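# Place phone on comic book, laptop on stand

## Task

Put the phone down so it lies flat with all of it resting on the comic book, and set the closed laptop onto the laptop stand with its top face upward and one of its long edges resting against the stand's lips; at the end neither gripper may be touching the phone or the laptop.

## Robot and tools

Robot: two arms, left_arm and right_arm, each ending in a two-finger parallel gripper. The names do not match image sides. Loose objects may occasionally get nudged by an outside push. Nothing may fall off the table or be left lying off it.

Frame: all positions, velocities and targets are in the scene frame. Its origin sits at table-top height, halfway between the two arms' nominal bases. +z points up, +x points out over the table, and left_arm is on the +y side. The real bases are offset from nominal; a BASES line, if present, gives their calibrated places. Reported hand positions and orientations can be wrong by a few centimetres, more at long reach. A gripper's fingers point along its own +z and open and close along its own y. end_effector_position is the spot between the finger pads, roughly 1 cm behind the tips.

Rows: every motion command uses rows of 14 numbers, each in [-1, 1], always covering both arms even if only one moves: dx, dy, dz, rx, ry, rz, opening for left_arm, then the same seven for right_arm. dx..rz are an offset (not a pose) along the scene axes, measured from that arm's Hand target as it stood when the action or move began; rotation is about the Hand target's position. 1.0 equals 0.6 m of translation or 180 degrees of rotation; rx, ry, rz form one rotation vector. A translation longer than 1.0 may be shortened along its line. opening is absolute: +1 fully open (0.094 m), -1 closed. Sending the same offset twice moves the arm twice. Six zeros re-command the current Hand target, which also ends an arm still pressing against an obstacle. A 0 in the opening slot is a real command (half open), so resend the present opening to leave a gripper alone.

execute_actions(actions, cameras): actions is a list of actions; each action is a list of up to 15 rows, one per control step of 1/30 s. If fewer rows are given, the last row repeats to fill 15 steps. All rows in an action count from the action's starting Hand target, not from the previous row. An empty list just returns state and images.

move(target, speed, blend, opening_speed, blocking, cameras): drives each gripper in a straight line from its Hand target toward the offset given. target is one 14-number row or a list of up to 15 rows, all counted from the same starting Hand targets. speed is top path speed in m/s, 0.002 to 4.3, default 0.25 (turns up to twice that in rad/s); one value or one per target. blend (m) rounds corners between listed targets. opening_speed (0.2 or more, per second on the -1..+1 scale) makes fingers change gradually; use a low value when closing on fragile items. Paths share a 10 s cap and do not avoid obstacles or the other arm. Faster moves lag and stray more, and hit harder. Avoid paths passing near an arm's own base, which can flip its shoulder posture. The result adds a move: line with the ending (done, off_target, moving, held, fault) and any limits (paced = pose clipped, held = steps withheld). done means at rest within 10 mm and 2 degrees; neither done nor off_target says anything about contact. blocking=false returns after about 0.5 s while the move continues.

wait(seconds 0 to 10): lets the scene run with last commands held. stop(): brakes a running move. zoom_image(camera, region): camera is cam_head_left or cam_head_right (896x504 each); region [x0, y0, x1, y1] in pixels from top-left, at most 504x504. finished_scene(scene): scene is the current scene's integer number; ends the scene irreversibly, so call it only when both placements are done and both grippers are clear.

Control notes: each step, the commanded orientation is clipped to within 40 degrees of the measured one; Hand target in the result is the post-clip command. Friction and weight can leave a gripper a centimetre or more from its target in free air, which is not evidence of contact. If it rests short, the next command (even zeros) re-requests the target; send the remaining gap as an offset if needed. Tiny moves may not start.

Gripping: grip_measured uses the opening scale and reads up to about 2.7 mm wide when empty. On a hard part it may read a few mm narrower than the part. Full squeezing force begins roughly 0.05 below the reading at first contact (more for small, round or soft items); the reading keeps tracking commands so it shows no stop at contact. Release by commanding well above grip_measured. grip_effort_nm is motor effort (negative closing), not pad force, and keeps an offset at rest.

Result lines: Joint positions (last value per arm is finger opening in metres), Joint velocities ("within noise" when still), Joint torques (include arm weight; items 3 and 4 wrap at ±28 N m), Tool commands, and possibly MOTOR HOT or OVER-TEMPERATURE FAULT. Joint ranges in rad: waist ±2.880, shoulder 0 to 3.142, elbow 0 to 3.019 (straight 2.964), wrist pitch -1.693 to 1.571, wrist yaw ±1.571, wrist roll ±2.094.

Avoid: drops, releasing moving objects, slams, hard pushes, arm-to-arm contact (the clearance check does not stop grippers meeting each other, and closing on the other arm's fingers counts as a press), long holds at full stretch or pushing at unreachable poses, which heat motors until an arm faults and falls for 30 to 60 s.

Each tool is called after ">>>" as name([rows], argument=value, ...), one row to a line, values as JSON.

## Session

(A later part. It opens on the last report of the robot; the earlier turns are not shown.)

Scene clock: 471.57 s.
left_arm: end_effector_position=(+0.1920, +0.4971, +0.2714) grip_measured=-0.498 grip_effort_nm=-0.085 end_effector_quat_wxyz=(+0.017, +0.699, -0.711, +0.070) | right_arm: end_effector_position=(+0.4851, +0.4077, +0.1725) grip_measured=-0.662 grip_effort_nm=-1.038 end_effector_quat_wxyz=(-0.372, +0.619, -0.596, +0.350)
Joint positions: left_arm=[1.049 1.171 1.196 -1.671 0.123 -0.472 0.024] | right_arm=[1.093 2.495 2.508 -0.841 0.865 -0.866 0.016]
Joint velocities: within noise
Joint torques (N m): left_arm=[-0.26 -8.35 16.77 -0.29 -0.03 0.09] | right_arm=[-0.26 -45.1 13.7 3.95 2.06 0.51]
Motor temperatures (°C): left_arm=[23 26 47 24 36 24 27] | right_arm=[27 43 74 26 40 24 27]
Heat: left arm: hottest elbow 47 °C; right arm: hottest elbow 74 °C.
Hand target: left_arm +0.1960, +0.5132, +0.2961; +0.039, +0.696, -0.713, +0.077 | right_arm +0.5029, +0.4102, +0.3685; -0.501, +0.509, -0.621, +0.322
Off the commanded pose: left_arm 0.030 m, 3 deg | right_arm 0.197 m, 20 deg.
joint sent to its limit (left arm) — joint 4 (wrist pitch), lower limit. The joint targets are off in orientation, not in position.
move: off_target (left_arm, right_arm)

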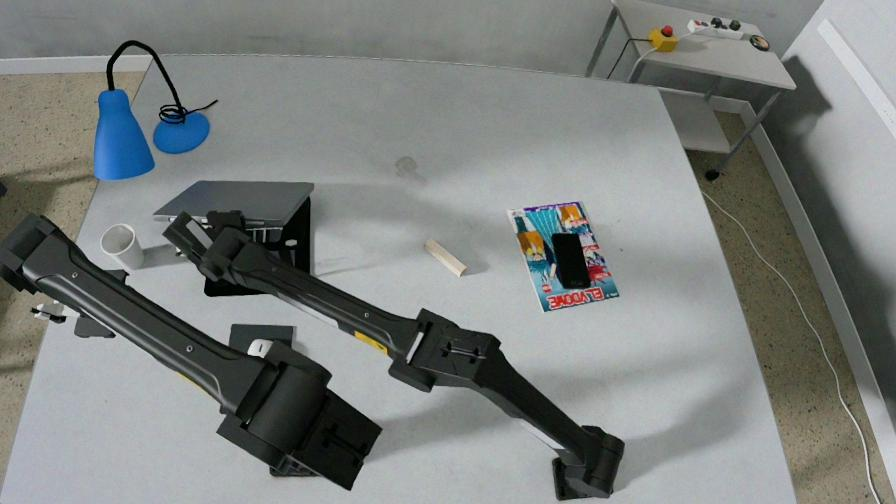

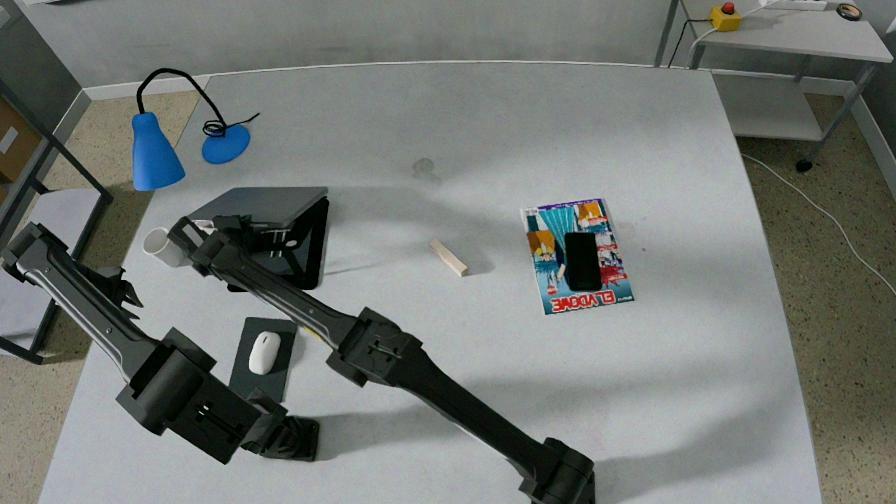

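>>> move([
  [0,0,0,0,0,0,-0.5,-0.045,0.0,0,0,0,0,-1],
  [0,0,0,0,0,0,-0.5,-0.045,0.0,-0.09,0,0,0,-1],
], speed=0.08)

>>> zoom_image(camera="cam_head_left", region=[160, 120, 360, 320])

>>> zoom_image(camera="cam_head_right", region=[180, 120, 380, 320])

Scene clock: 478.67 s.
left_arm: end_effector_position=(+0.1920, +0.4971, +0.2714) grip_measured=-0.498 grip_effort_nm=-0.081 end_effector_quat_wxyz=(+0.017, +0.699, -0.711, +0.070) | right_arm: end_effector_position=(+0.4827, +0.4012, +0.1719) grip_measured=-0.662 grip_effort_nm=-1.038 end_effector_quat_wxyz=(-0.396, +0.597, -0.601, +0.354)
Joint positions: left_arm=[1.049 1.171 1.196 -1.671 0.123 -0.472 0.024] | right_arm=[1.096 2.433 2.363 -0.699 0.894 -0.865 0.016]
Joint velocities: within noise
Joint torques (N m): left_arm=[-0.73 -9.29 16.87 -0.14 0.03 0.11] | right_arm=[1.49 -41.52 11.33 3.75 1.78 0.73]
Motor temperatures (°C): left_arm=[23 26 47 24 36 24 27] | right_arm=[27 44 70 26 40 24 27]
Heat: left arm: hottest elbow 47 °C; right arm: hottest elbow 70 °C.
Hand target: left_arm +0.1960, +0.5132, +0.2961; +0.039, +0.696, -0.713, +0.077 | right_arm +0.4760, +0.4102, +0.3145; -0.501, +0.509, -0.621, +0.322
Off the commanded pose: left_arm 0.030 m, 3 deg | right_arm 0.143 m, 16 deg.
joint sent to its limit (left arm) — joint 4 (wrist pitch), lower limit. The joint targets are off in orientation, not in position.
move: off_target (left_arm, right_arm)

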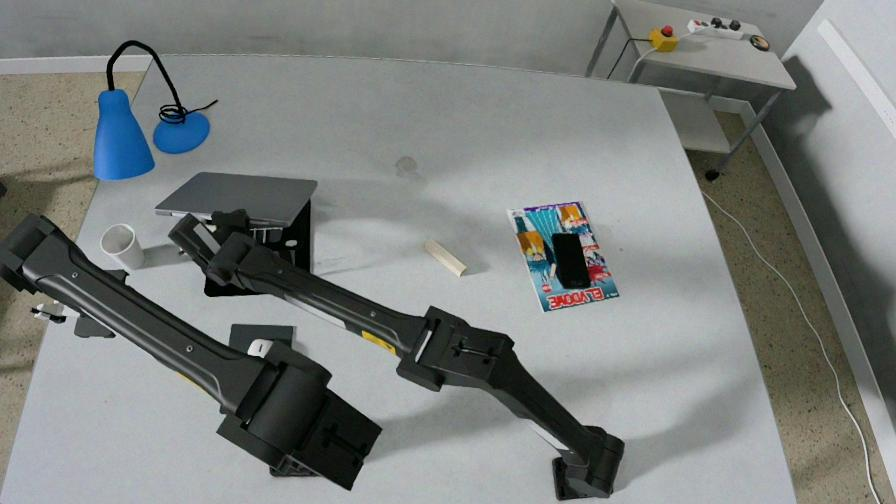

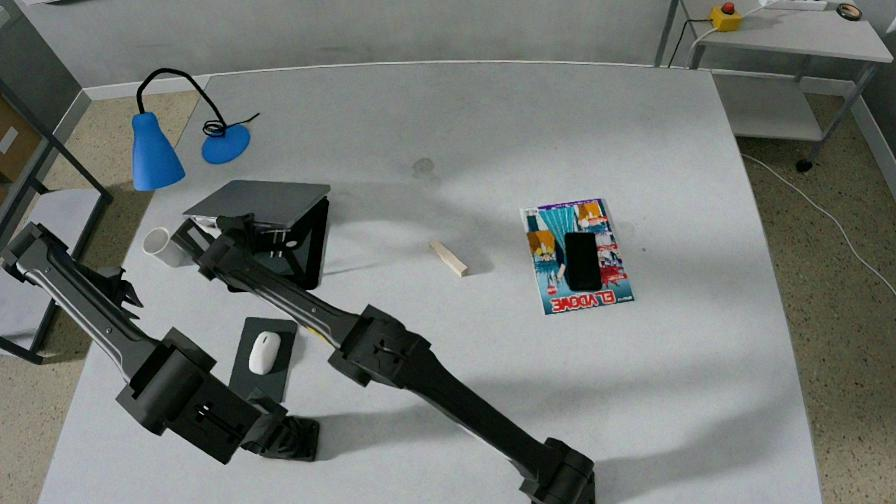

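Scaled by 2.520.

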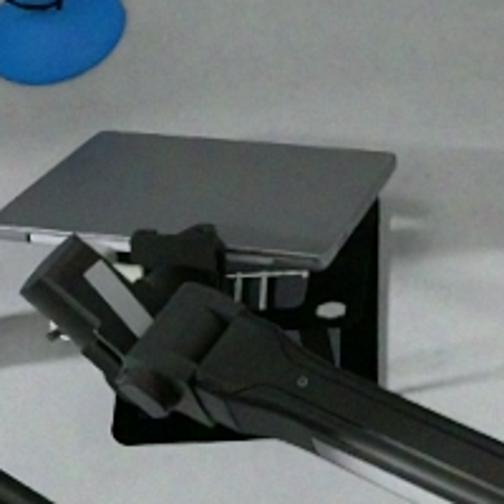

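Scaled by 2.520.

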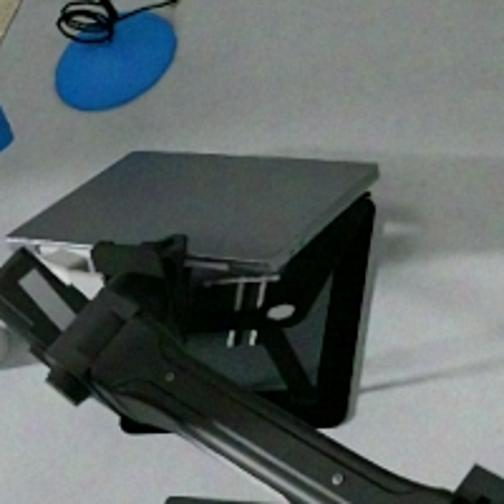

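>>> move(target=[0,0,0,0,0,0,-0.5,-0.04,0.0,-0.02,-0.02,0.1,0,-1], speed=0.1)

>>> zoom_image(camera="cam_head_left", region=[160, 120, 360, 320])

>>> zoom_image(camera="cam_head_right", region=[180, 120, 380, 320])

Scene clock: 487.87 s.
left_arm: end_effector_position=(+0.1920, +0.4971, +0.2714) grip_measured=-0.498 grip_effort_nm=-0.081 end_effector_quat_wxyz=(+0.017, +0.699, -0.711, +0.070) | right_arm: end_effector_position=(+0.4527, +0.3804, +0.1758) grip_measured=-0.661 grip_effort_nm=-1.043 end_effector_quat_wxyz=(-0.292, +0.624, -0.661, +0.296)
Joint positions: left_arm=[1.049 1.171 1.196 -1.671 0.123 -0.472 0.024] | right_arm=[1.097 2.515 2.665 -1.269 0.756 -0.593 0.016]
Joint velocities: within noise
Joint torques (N m): left_arm=[-0.38 -7.77 16.8 -0.27 0 0.07] | right_arm=[1.73 -36.89 19.52 0.75 0.63 0.56]
Motor temperatures (°C): left_arm=[23 26 47 24 36 24 27] | right_arm=[27 48 67 26 39 24 27]
Heat: left arm: hottest elbow 47 °C; right arm: hottest elbow 67 °C.
Hand target: left_arm +0.1960, +0.5132, +0.2961; +0.039, +0.696, -0.713, +0.077 | right_arm +0.4519, +0.4103, +0.3024; -0.382, +0.569, -0.681, +0.258
Off the commanded pose: left_arm 0.030 m, 3 deg | right_arm 0.130 m, 13 deg.
joint sent to its limit (left arm) — joint 4 (wrist pitch), lower limit. The joint targets are off in orientation, not in position.
move: off_target (left_arm, right_arm)

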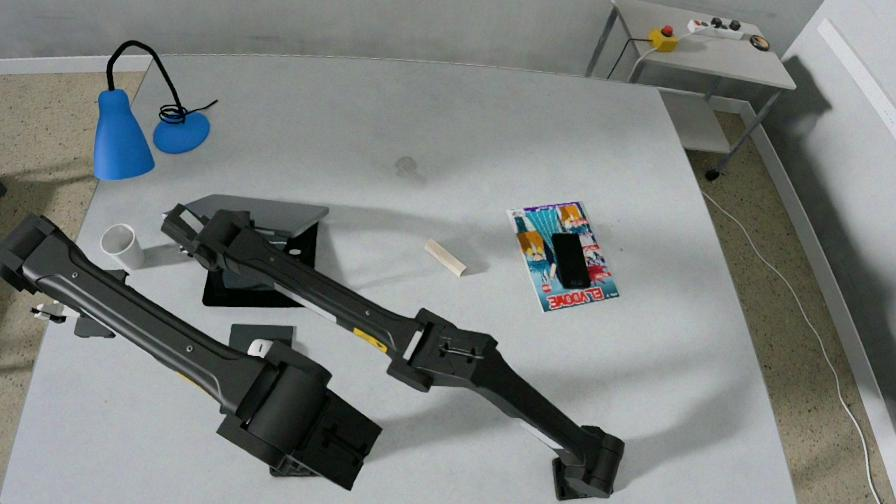

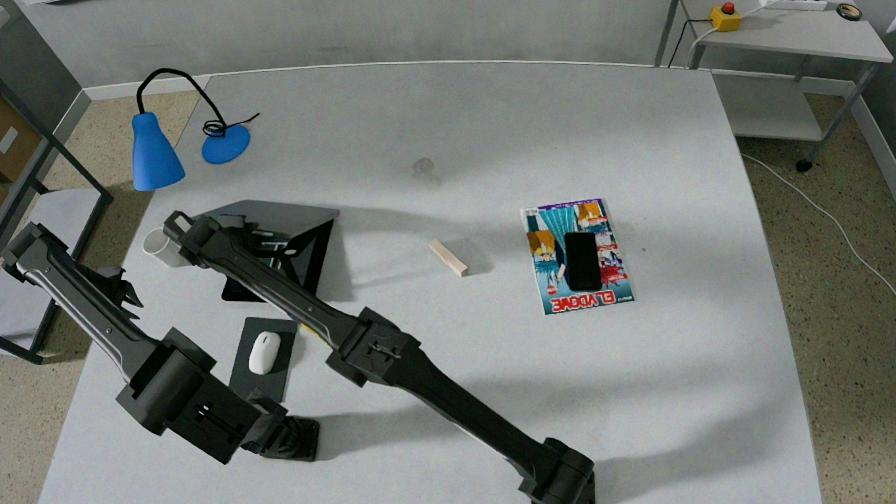

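Scaled by 2.520.

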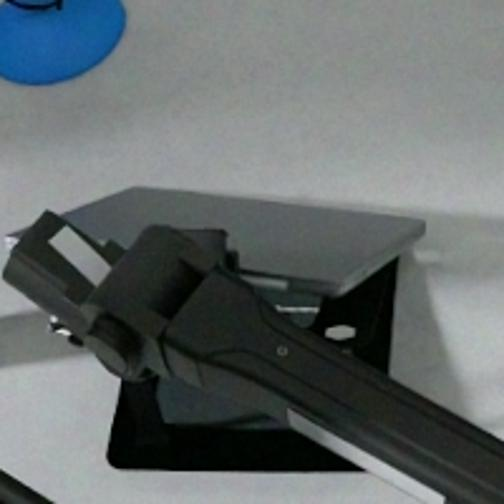

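Scaled by 2.520.

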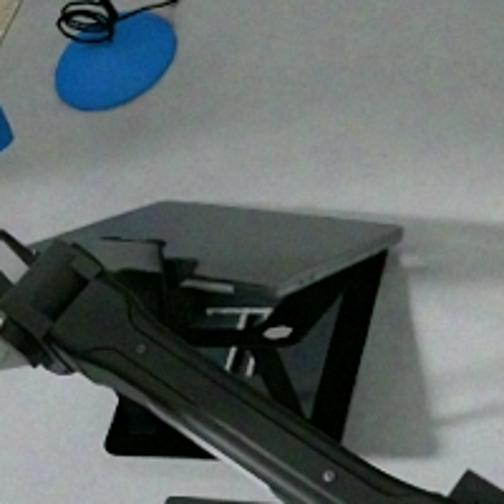

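>>> move([
  [0,0,0,0,0,0,-0.5,0.04,0.0,0.02,0.02,-0.1,0,-1],
  [0,0,0,0,0,0,-0.5,0.04,0.0,0.17,0.02,-0.06,0,-1],
], speed=0.1)

>>> zoom_image(camera="cam_head_left", region=[160, 120, 360, 320])

>>> zoom_image(camera="cam_head_right", region=[180, 120, 380, 320])

Scene clock: 496.37 s.
left_arm: end_effector_position=(+0.1920, +0.4971, +0.2714) grip_measured=-0.498 grip_effort_nm=-0.085 end_effector_quat_wxyz=(+0.017, +0.699, -0.711, +0.070) | right_arm: end_effector_position=(+0.4552, +0.3786, +0.1862) grip_measured=-0.662 grip_effort_nm=-1.038 end_effector_quat_wxyz=(-0.315, +0.637, -0.624, +0.324)
Joint positions: left_arm=[1.049 1.171 1.196 -1.671 0.123 -0.472 0.024] | right_arm=[1.101 2.418 2.472 -1.08 0.807 -0.722 0.016]
Joint velocities: within noise
Joint torques (N m): left_arm=[-0.67 -8.23 16.77 -0.17 -0.07 0.08] | right_arm=[0.79 -41.52 22.53 1.87 2.18 0.53]
Motor temperatures (°C): left_arm=[23 26 47 24 35 24 27] | right_arm=[27 49 66 26 38 24 27]
Heat: left arm: hottest elbow 47 °C; right arm: hottest elbow 66 °C.
Hand target: left_arm +0.1960, +0.5132, +0.2961; +0.039, +0.696, -0.713, +0.077 | right_arm +0.4758, +0.4103, +0.4045; -0.462, +0.530, -0.650, +0.289
Off the commanded pose: left_arm 0.030 m, 3 deg | right_arm 0.222 m, 21 deg.
joint sent to its limit (left arm) — joint 4 (wrist pitch), lower limit. The joint targets are off in orientation, not in position.
move: off_target (left_arm, right_arm)

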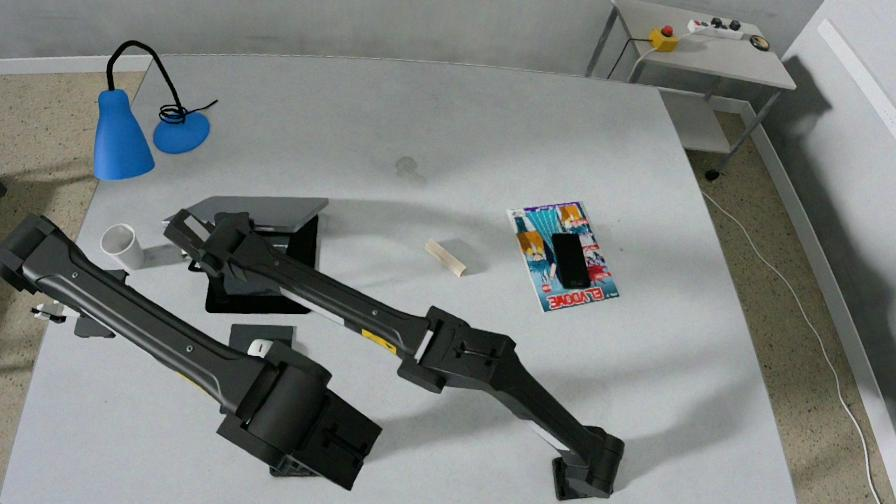

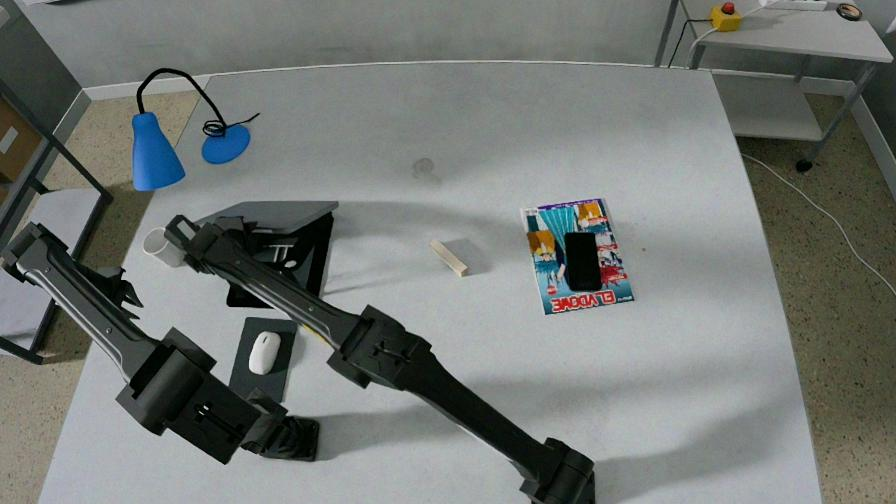

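Scaled by 2.520.

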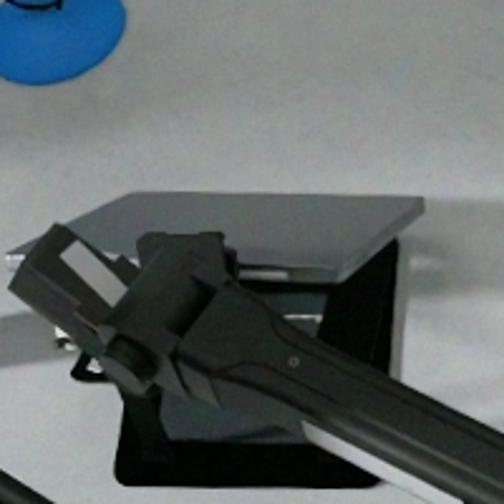

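Scaled by 2.520.

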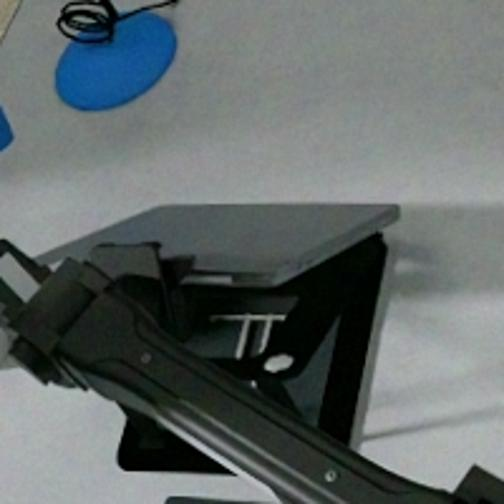

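>>> move(target=[0,0,0,0,0,0,-0.5,0.0,0.0,0.09,0.0,0.0,0,-1], speed=0.15)

>>> zoom_image(camera="cam_head_left", region=[160, 120, 360, 320])

>>> zoom_image(camera="cam_head_right", region=[180, 120, 380, 320])

Scene clock: 500.93 s.
left_arm: end_effector_position=(+0.1920, +0.4971, +0.2714) grip_measured=-0.498 grip_effort_nm=-0.081 end_effector_quat_wxyz=(+0.017, +0.699, -0.711, +0.070) | right_arm: end_effector_position=(+0.4607, +0.3937, +0.2373) grip_measured=-0.662 grip_effort_nm=-1.043 end_effector_quat_wxyz=(-0.333, +0.645, -0.610, +0.318)
Joint positions: left_arm=[1.049 1.171 1.196 -1.671 0.123 -0.472 0.024] | right_arm=[1.101 2.501 2.752 -1.21 0.792 -0.783 0.016]
Joint velocities: within noise
Joint torques (N m): left_arm=[-0.73 -8.06 16.81 -0.05 -0.01 0.12] | right_arm=[0.67 -42.34 21.81 2.67 2.19 0.59]
Motor temperatures (°C): left_arm=[23 26 47 24 35 24 27] | right_arm=[27 51 70 25 39 24 27]
Heat: left arm: hottest elbow 47 °C; right arm: hottest elbow 70 °C.
Hand target: left_arm +0.1960, +0.5132, +0.2961; +0.039, +0.696, -0.713, +0.077 | right_arm +0.4758, +0.4102, +0.4588; -0.462, +0.530, -0.650, +0.289
Off the commanded pose: left_arm 0.030 m, 3 deg | right_arm 0.222 m, 21 deg.
elbow stopped short (right arm): the move would have taken joint 3 (elbow) straighter than the controller allows.
joint sent to its limit (left arm) — joint 4 (wrist pitch), lower limit. The joint targets are off in orientation, not in position.
move: off_target (left_arm, right_arm)

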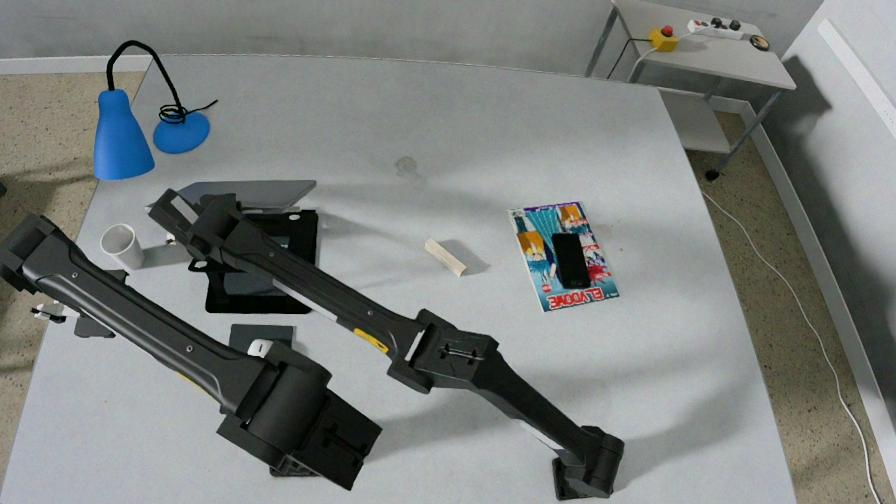

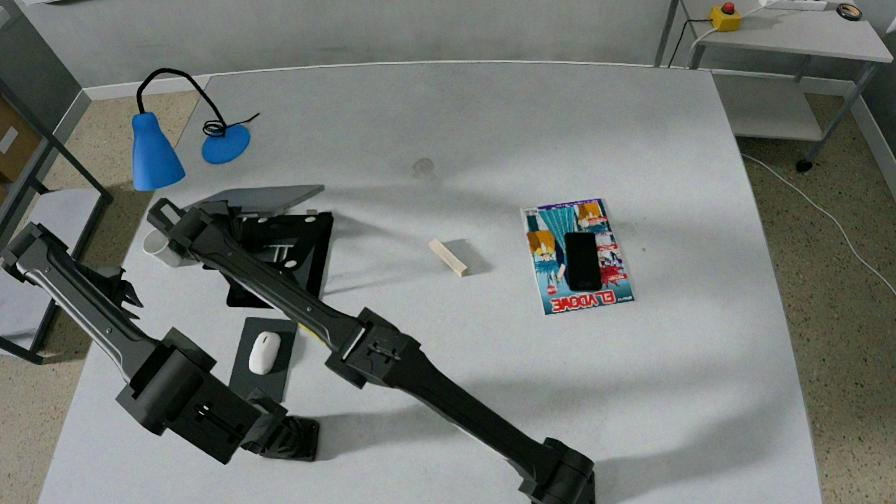

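Scaled by 2.520.

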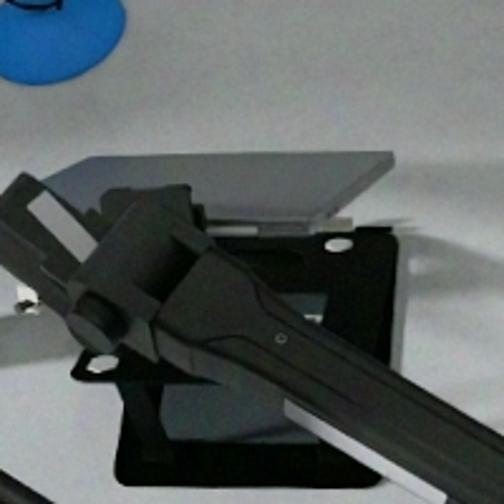

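Scaled by 2.520.

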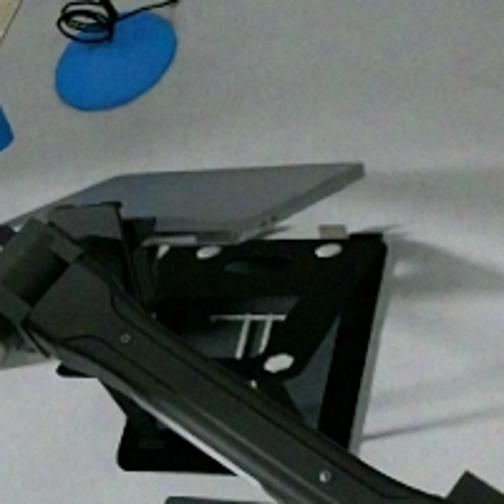

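>>> move([
  [0,0,0,0,0,0,-0.5,-0.085,-0.02,0.0,0.0,0.0,0,-1],
  [0,0,0,0,0,0,-0.5,-0.085,-0.02,-0.07,0.0,0.02,0,-1],
], speed=0.12)

>>> zoom_image(camera="cam_head_left", region=[160, 120, 360, 320])

>>> zoom_image(camera="cam_head_right", region=[180, 120, 380, 320])

Scene clock: 508.03 s.
left_arm: end_effector_position=(+0.1920, +0.4971, +0.2714) grip_measured=-0.498 grip_effort_nm=-0.085 end_effector_quat_wxyz=(+0.017, +0.699, -0.711, +0.070) | right_arm: end_effector_position=(+0.4155, +0.3983, +0.2253) grip_measured=-0.662 grip_effort_nm=-1.038 end_effector_quat_wxyz=(-0.314, +0.634, -0.637, +0.304)
Joint positions: left_arm=[1.049 1.171 1.196 -1.671 0.123 -0.472 0.024] | right_arm=[1.153 2.501 2.752 -1.337 0.799 -0.615 0.016]
Joint velocities: within noise
Joint torques (N m): left_arm=[-0.09 -8.29 16.75 -0.16 -0.04 0.1] | right_arm=[0.38 -42.52 17.8 1.88 2.41 0.63]
Motor temperatures (°C): left_arm=[23 26 47 24 35 24 27] | right_arm=[27 53 73 25 40 24 28]
Heat: left arm: hottest elbow 47 °C; right arm: hottest elbow 73 °C.
Hand target: left_arm +0.1960, +0.5132, +0.2961; +0.039, +0.696, -0.713, +0.077 | right_arm +0.4248, +0.3982, +0.4168; -0.441, +0.538, -0.664, +0.272
Off the commanded pose: left_arm 0.030 m, 3 deg | right_arm 0.192 m, 19 deg.
joint sent to its limit (left arm) — joint 4 (wrist pitch), lower limit. The joint targets are off in orientation, not in position.
move: off_target (left_arm, right_arm)

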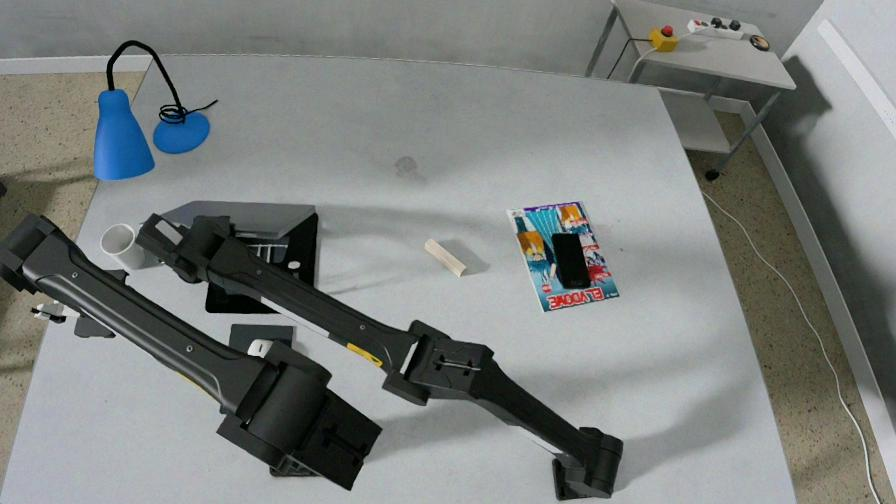

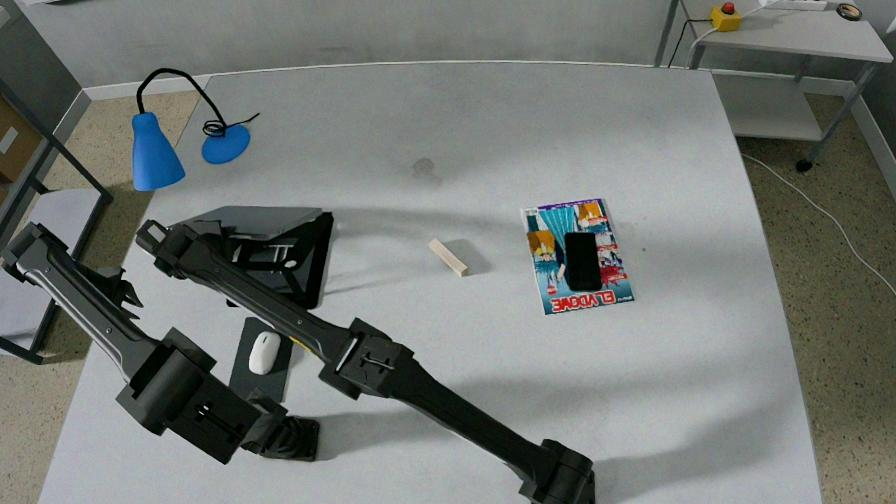

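Scaled by 2.520.

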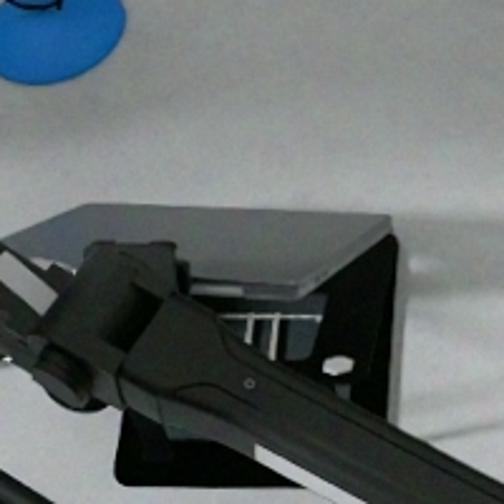

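Scaled by 2.520.

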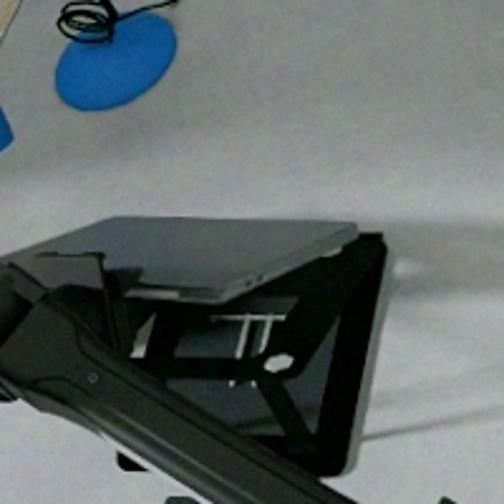

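>>> move(target=[0,0,0,0,0,0,-0.5,0.02,-0.01,-0.17,0.0,-0.03,0,-1], speed=0.1)

>>> zoom_image(camera="cam_head_left", region=[160, 120, 360, 320])

>>> zoom_image(camera="cam_head_right", region=[180, 120, 380, 320])

Scene clock: 514.90 s.
left_arm: end_effector_position=(+0.1920, +0.4971, +0.2714) grip_measured=-0.498 grip_effort_nm=-0.085 end_effector_quat_wxyz=(+0.017, +0.699, -0.711, +0.070) | right_arm: end_effector_position=(+0.4209, +0.3902, +0.1635) grip_measured=-0.662 grip_effort_nm=-1.033 end_effector_quat_wxyz=(-0.363, +0.618, -0.615, +0.329)
Joint positions: left_arm=[1.049 1.171 1.196 -1.671 0.123 -0.472 0.024] | right_arm=[1.153 2.332 2.213 -0.817 0.87 -0.719 0.016]
Joint velocities: within noise
Joint torques (N m): left_arm=[0.21 -8.12 16.87 -0.25 -0.03 0.1] | right_arm=[-0.32 -41.29 11.77 3.55 1.89 0.6]
Motor temperatures (°C): left_arm=[23 26 47 24 35 24 27] | right_arm=[27 54 73 25 42 24 28]
Heat: left arm: hottest elbow 47 °C; right arm: hottest elbow 73 °C.
Hand target: left_arm +0.1960, +0.5132, +0.2961; +0.039, +0.696, -0.713, +0.077 | right_arm +0.4368, +0.3922, +0.3145; -0.472, +0.525, -0.643, +0.297
Off the commanded pose: left_arm 0.030 m, 3 deg | right_arm 0.152 m, 17 deg.
joint sent to its limit (left arm) — joint 4 (wrist pitch), lower limit. The joint targets are off in orientation, not in position.
move: off_target (left_arm, right_arm)

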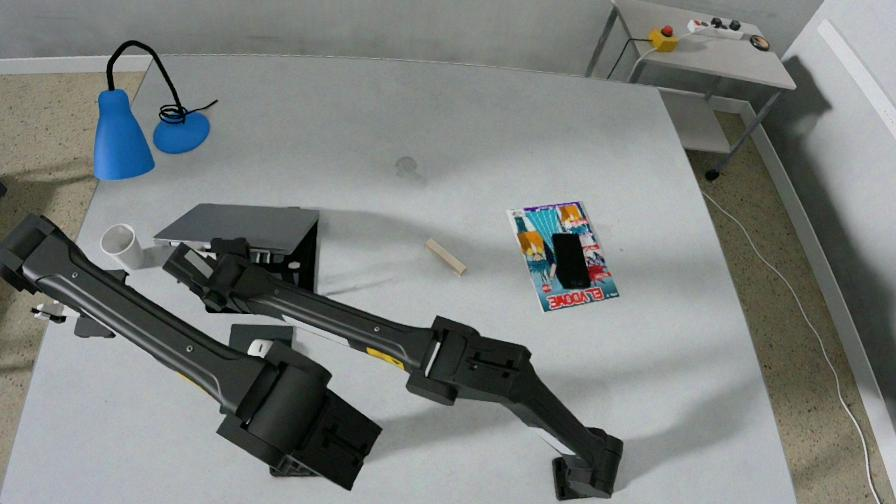

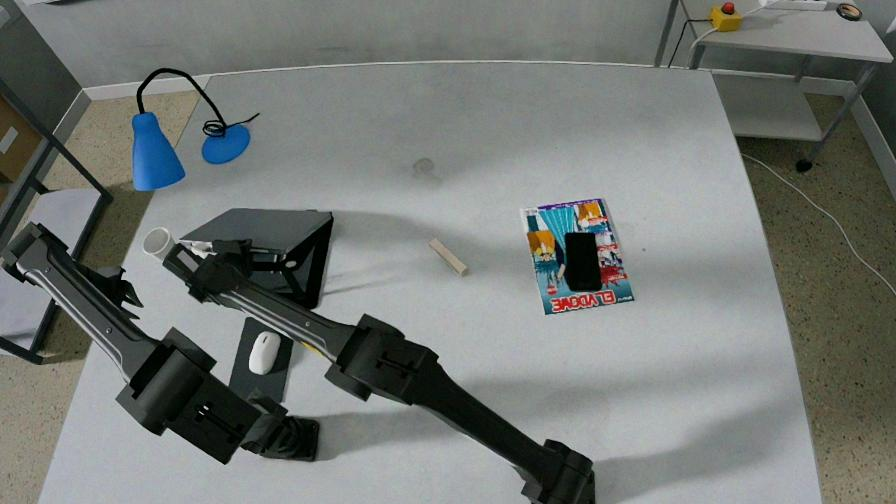

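Scaled by 2.520.

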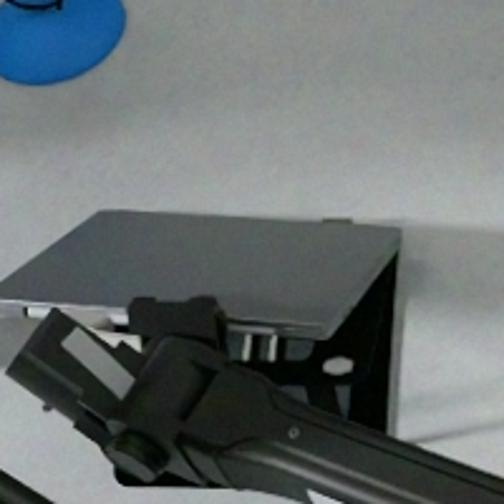

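Scaled by 2.520.

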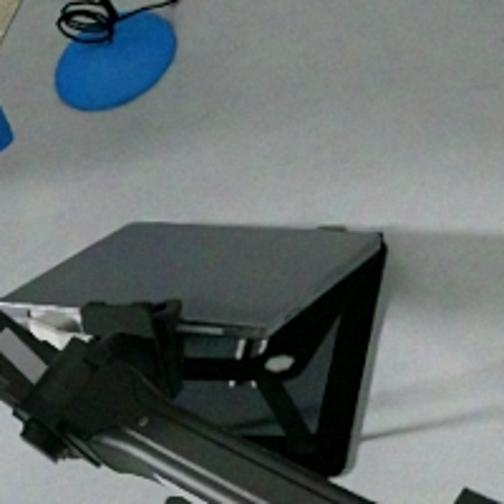

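>>> move(target=[0,0,0,0,0,0,-0.5,0.02,-0.01,-0.12,0.0,-0.01,0,-1], speed=0.1)

>>> zoom_image(camera="cam_head_left", region=[160, 120, 360, 320])

>>> zoom_image(camera="cam_head_right", region=[180, 120, 380, 320])

Scene clock: 519.63 s.
left_arm: end_effector_position=(+0.1920, +0.4971, +0.2714) grip_measured=-0.498 grip_effort_nm=-0.081 end_effector_quat_wxyz=(+0.017, +0.699, -0.711, +0.070) | right_arm: end_effector_position=(+0.4279, +0.3863, +0.1631) grip_measured=-0.662 grip_effort_nm=-1.038 end_effector_quat_wxyz=(-0.407, +0.599, -0.606, +0.329)
Joint positions: left_arm=[1.049 1.171 1.196 -1.671 0.123 -0.472 0.024] | right_arm=[1.146 2.28 2.068 -0.584 0.885 -0.791 0.016]
Joint velocities: within noise
Joint torques (N m): left_arm=[-1.03 -8.82 16.77 -0.24 -0.05 0.08] | right_arm=[-0.85 -34.61 10.3 3.99 1.47 0.75]
Motor temperatures (°C): left_arm=[23 26 47 24 34 24 27] | right_arm=[27 54 71 26 41 24 28]
Heat: left arm: hottest elbow 47 °C; right arm: hottest elbow 71 °C.
Hand target: left_arm +0.1960, +0.5132, +0.2961; +0.039, +0.696, -0.713, +0.077 | right_arm +0.4489, +0.3862, +0.2426; -0.482, +0.520, -0.635, +0.305
Off the commanded pose: left_arm 0.030 m, 3 deg | right_arm 0.082 m, 13 deg.
joint sent to its limit (left arm) — joint 4 (wrist pitch), lower limit. The joint targets are off in orientation, not in position.
move: off_target (left_arm, right_arm)

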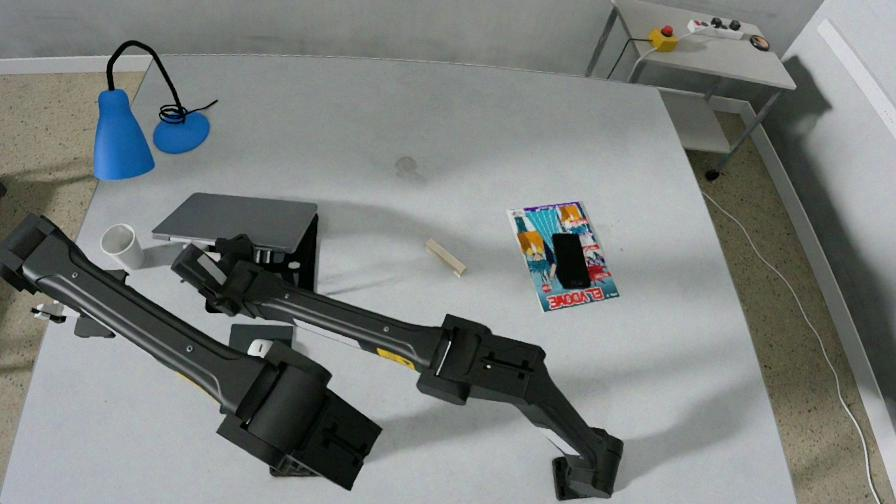

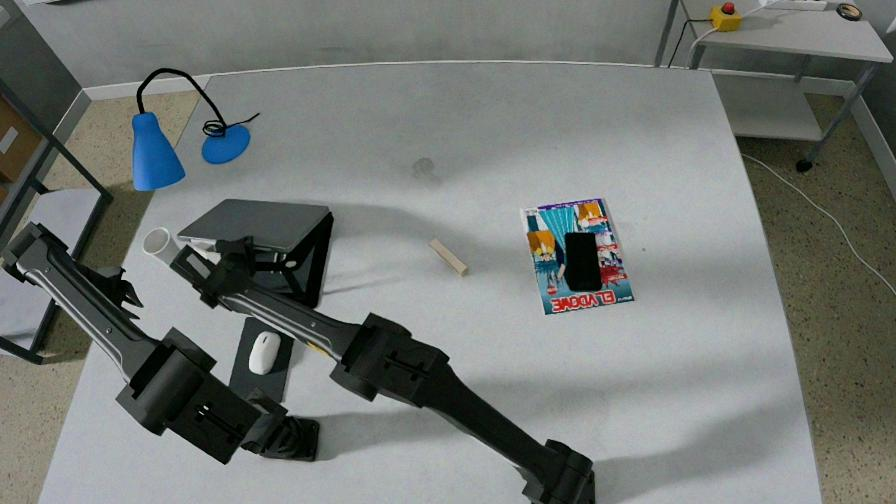

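Scaled by 2.520.

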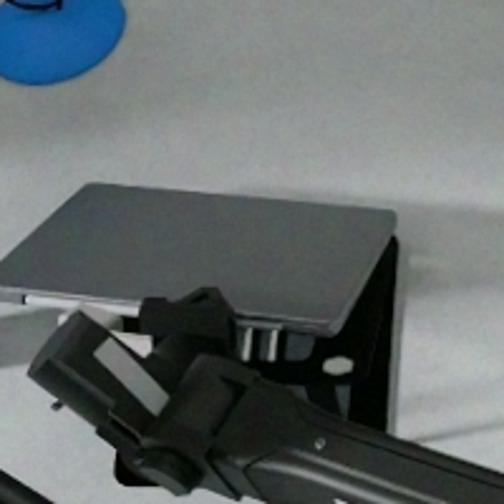

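Scaled by 2.520.

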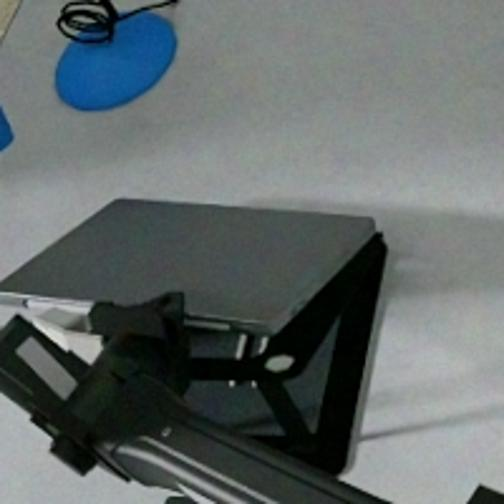

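>>> move(target=[0,0,0,0,0,0,-0.5,-0.015,-0.0,0.0,-0.02,0.1,0,-1], speed=0.1)

>>> zoom_image(camera="cam_head_left", region=[160, 120, 360, 320])

>>> zoom_image(camera="cam_head_right", region=[180, 120, 380, 320])

Scene clock: 526.03 s.
left_arm: end_effector_position=(+0.1920, +0.4971, +0.2714) grip_measured=-0.498 grip_effort_nm=-0.085 end_effector_quat_wxyz=(+0.017, +0.699, -0.711, +0.070) | right_arm: end_effector_position=(+0.4287, +0.3675, +0.1706) grip_measured=-0.662 grip_effort_nm=-1.038 end_effector_quat_wxyz=(-0.303, +0.624, -0.670, +0.265)
Joint positions: left_arm=[1.049 1.171 1.196 -1.671 0.123 -0.472 0.024] | right_arm=[1.109 2.34 2.334 -1.091 0.709 -0.562 0.016]
Joint velocities: within noise
Joint torques (N m): left_arm=[-1.14 -8.29 16.95 -0.12 -0.03 0.11] | right_arm=[0.38 -31.44 16.7 0.62 0.66 0.71]
Motor temperatures (°C): left_arm=[23 26 47 24 34 24 27] | right_arm=[27 53 69 26 40 24 28]
Heat: left arm: hottest elbow 47 °C; right arm: hottest elbow 69 °C.
Hand target: left_arm +0.1960, +0.5132, +0.2961; +0.039, +0.696, -0.713, +0.077 | right_arm +0.4399, +0.3862, +0.2425; -0.360, +0.576, -0.693, +0.240
Off the commanded pose: left_arm 0.030 m, 3 deg | right_arm 0.075 m, 9 deg.
joint sent to its limit (left arm) — joint 4 (wrist pitch), lower limit. The joint targets are off in orientation, not in position.
move: off_target (left_arm, right_arm)

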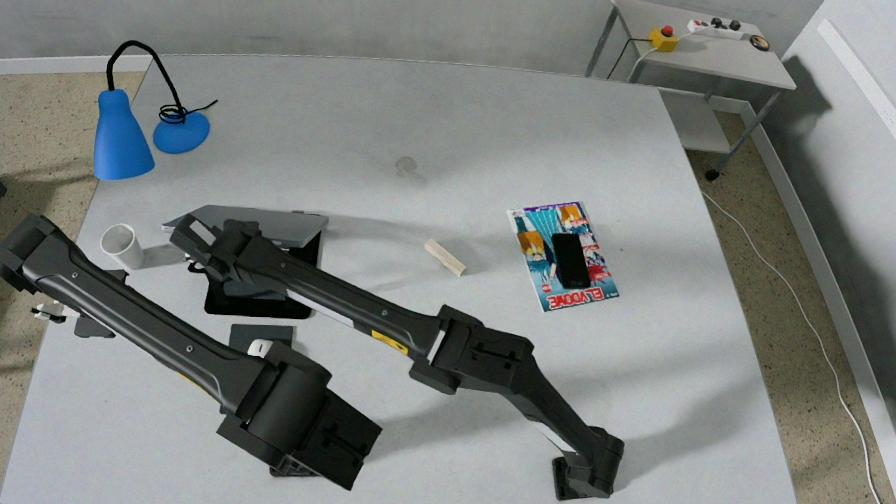

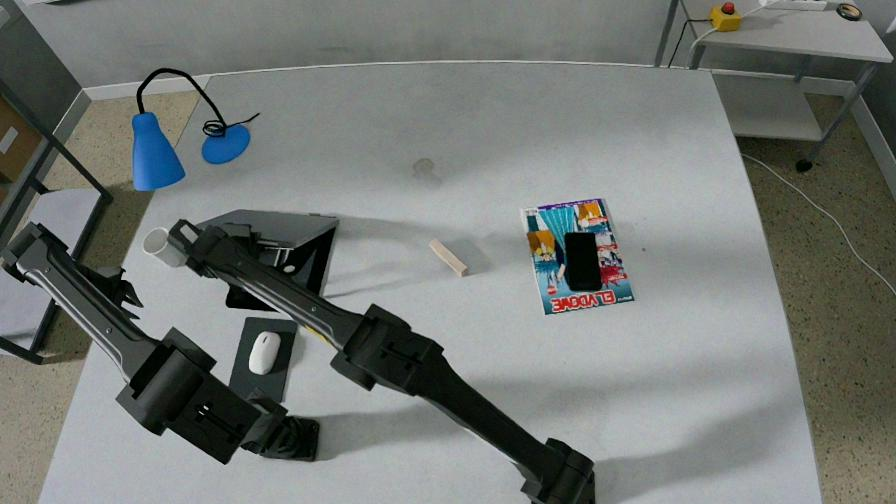

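Scaled by 2.520.

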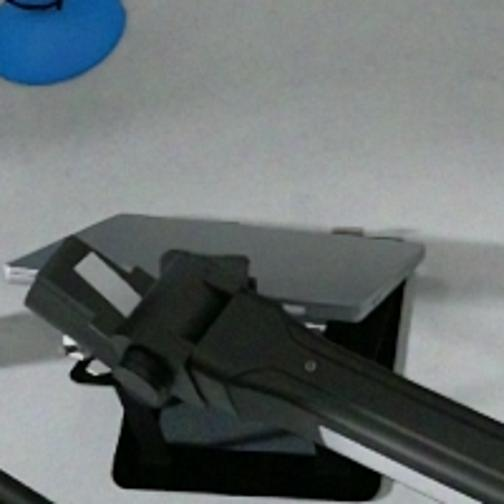

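Scaled by 2.520.

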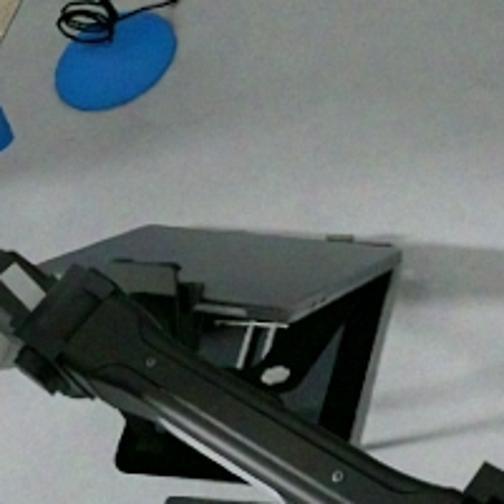

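>>> move(target=[0,0,0,0,0,0,-0.5,-0.01,-0.03,-0.12,0.0,0.04,0,-1], speed=0.08)

>>> zoom_image(camera="cam_head_left", region=[160, 120, 360, 320])

>>> zoom_image(camera="cam_head_right", region=[180, 120, 380, 320])

Scene clock: 533.23 s.
left_arm: end_effector_position=(+0.1920, +0.4971, +0.2714) grip_measured=-0.498 grip_effort_nm=-0.085 end_effector_quat_wxyz=(+0.017, +0.699, -0.711, +0.070) | right_arm: end_effector_position=(+0.4313, +0.3680, +0.1655) grip_measured=-0.663 grip_effort_nm=-1.038 end_effector_quat_wxyz=(+0.299, -0.625, +0.681, -0.237)
Joint positions: left_arm=[1.049 1.171 1.196 -1.671 0.123 -0.472 0.024] | right_arm=[1.096 2.339 2.334 -1.091 0.648 -0.545 0.016]
Joint velocities: within noise
Joint torques (N m): left_arm=[-0.79 -8.59 16.84 -0.23 -0.05 0.09] | right_arm=[-0.21 -30.8 8.02 1.48 -0.79 1.08]
Motor temperatures (°C): left_arm=[23 26 48 24 34 24 27] | right_arm=[27 53 67 25 38 24 28]
Heat: left arm: hottest elbow 48 °C; right arm: hottest elbow 67 °C.
Hand target: left_arm +0.1960, +0.5132, +0.2961; +0.039, +0.696, -0.713, +0.077 | right_arm +0.4339, +0.3682, +0.1705; -0.316, +0.590, -0.714, +0.203
Off the commanded pose: left_arm 0.030 m, 3 deg | right_arm 0.006 m, 7 deg.
joint sent to its limit (left arm) — joint 4 (wrist pitch), lower limit. The joint targets are off in orientation, not in position.
move: off_target (left_arm, right_arm)

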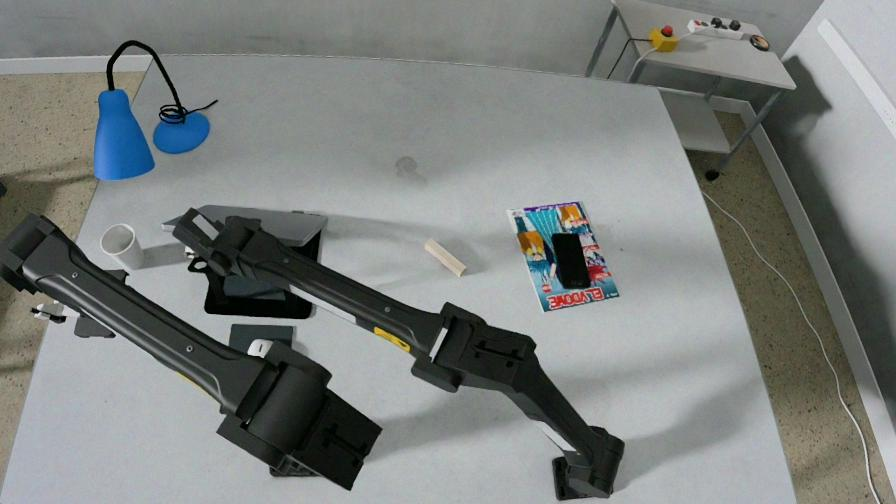

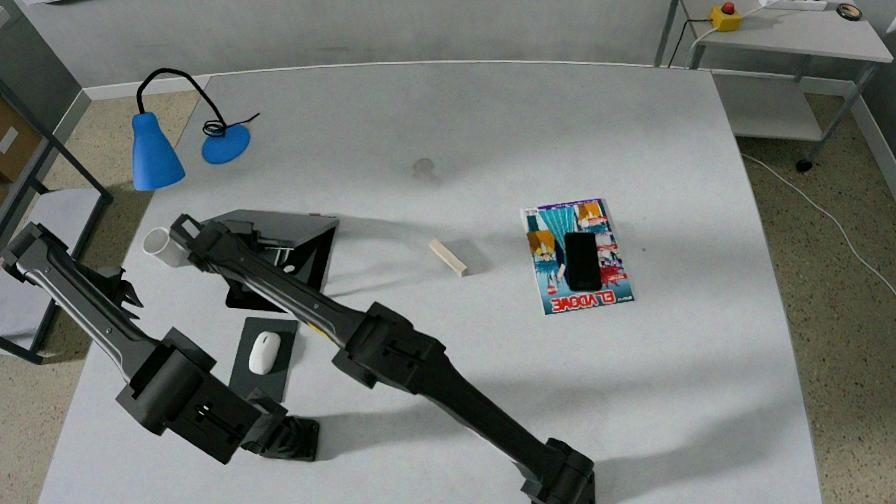

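Scaled by 2.520.

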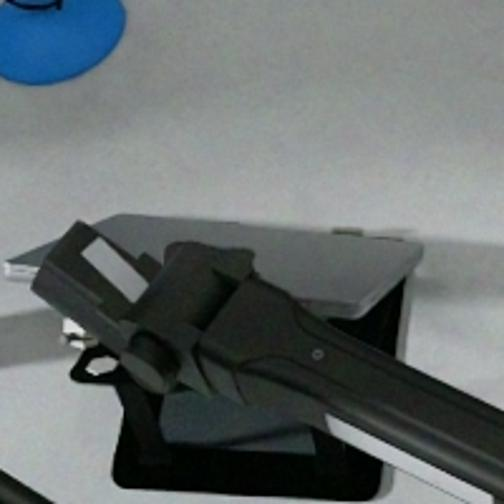

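Scaled by 2.520.

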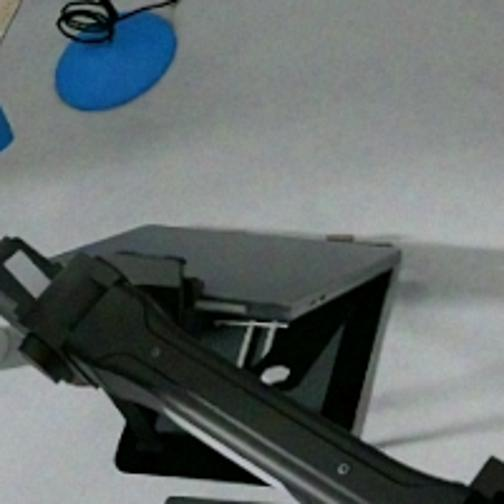

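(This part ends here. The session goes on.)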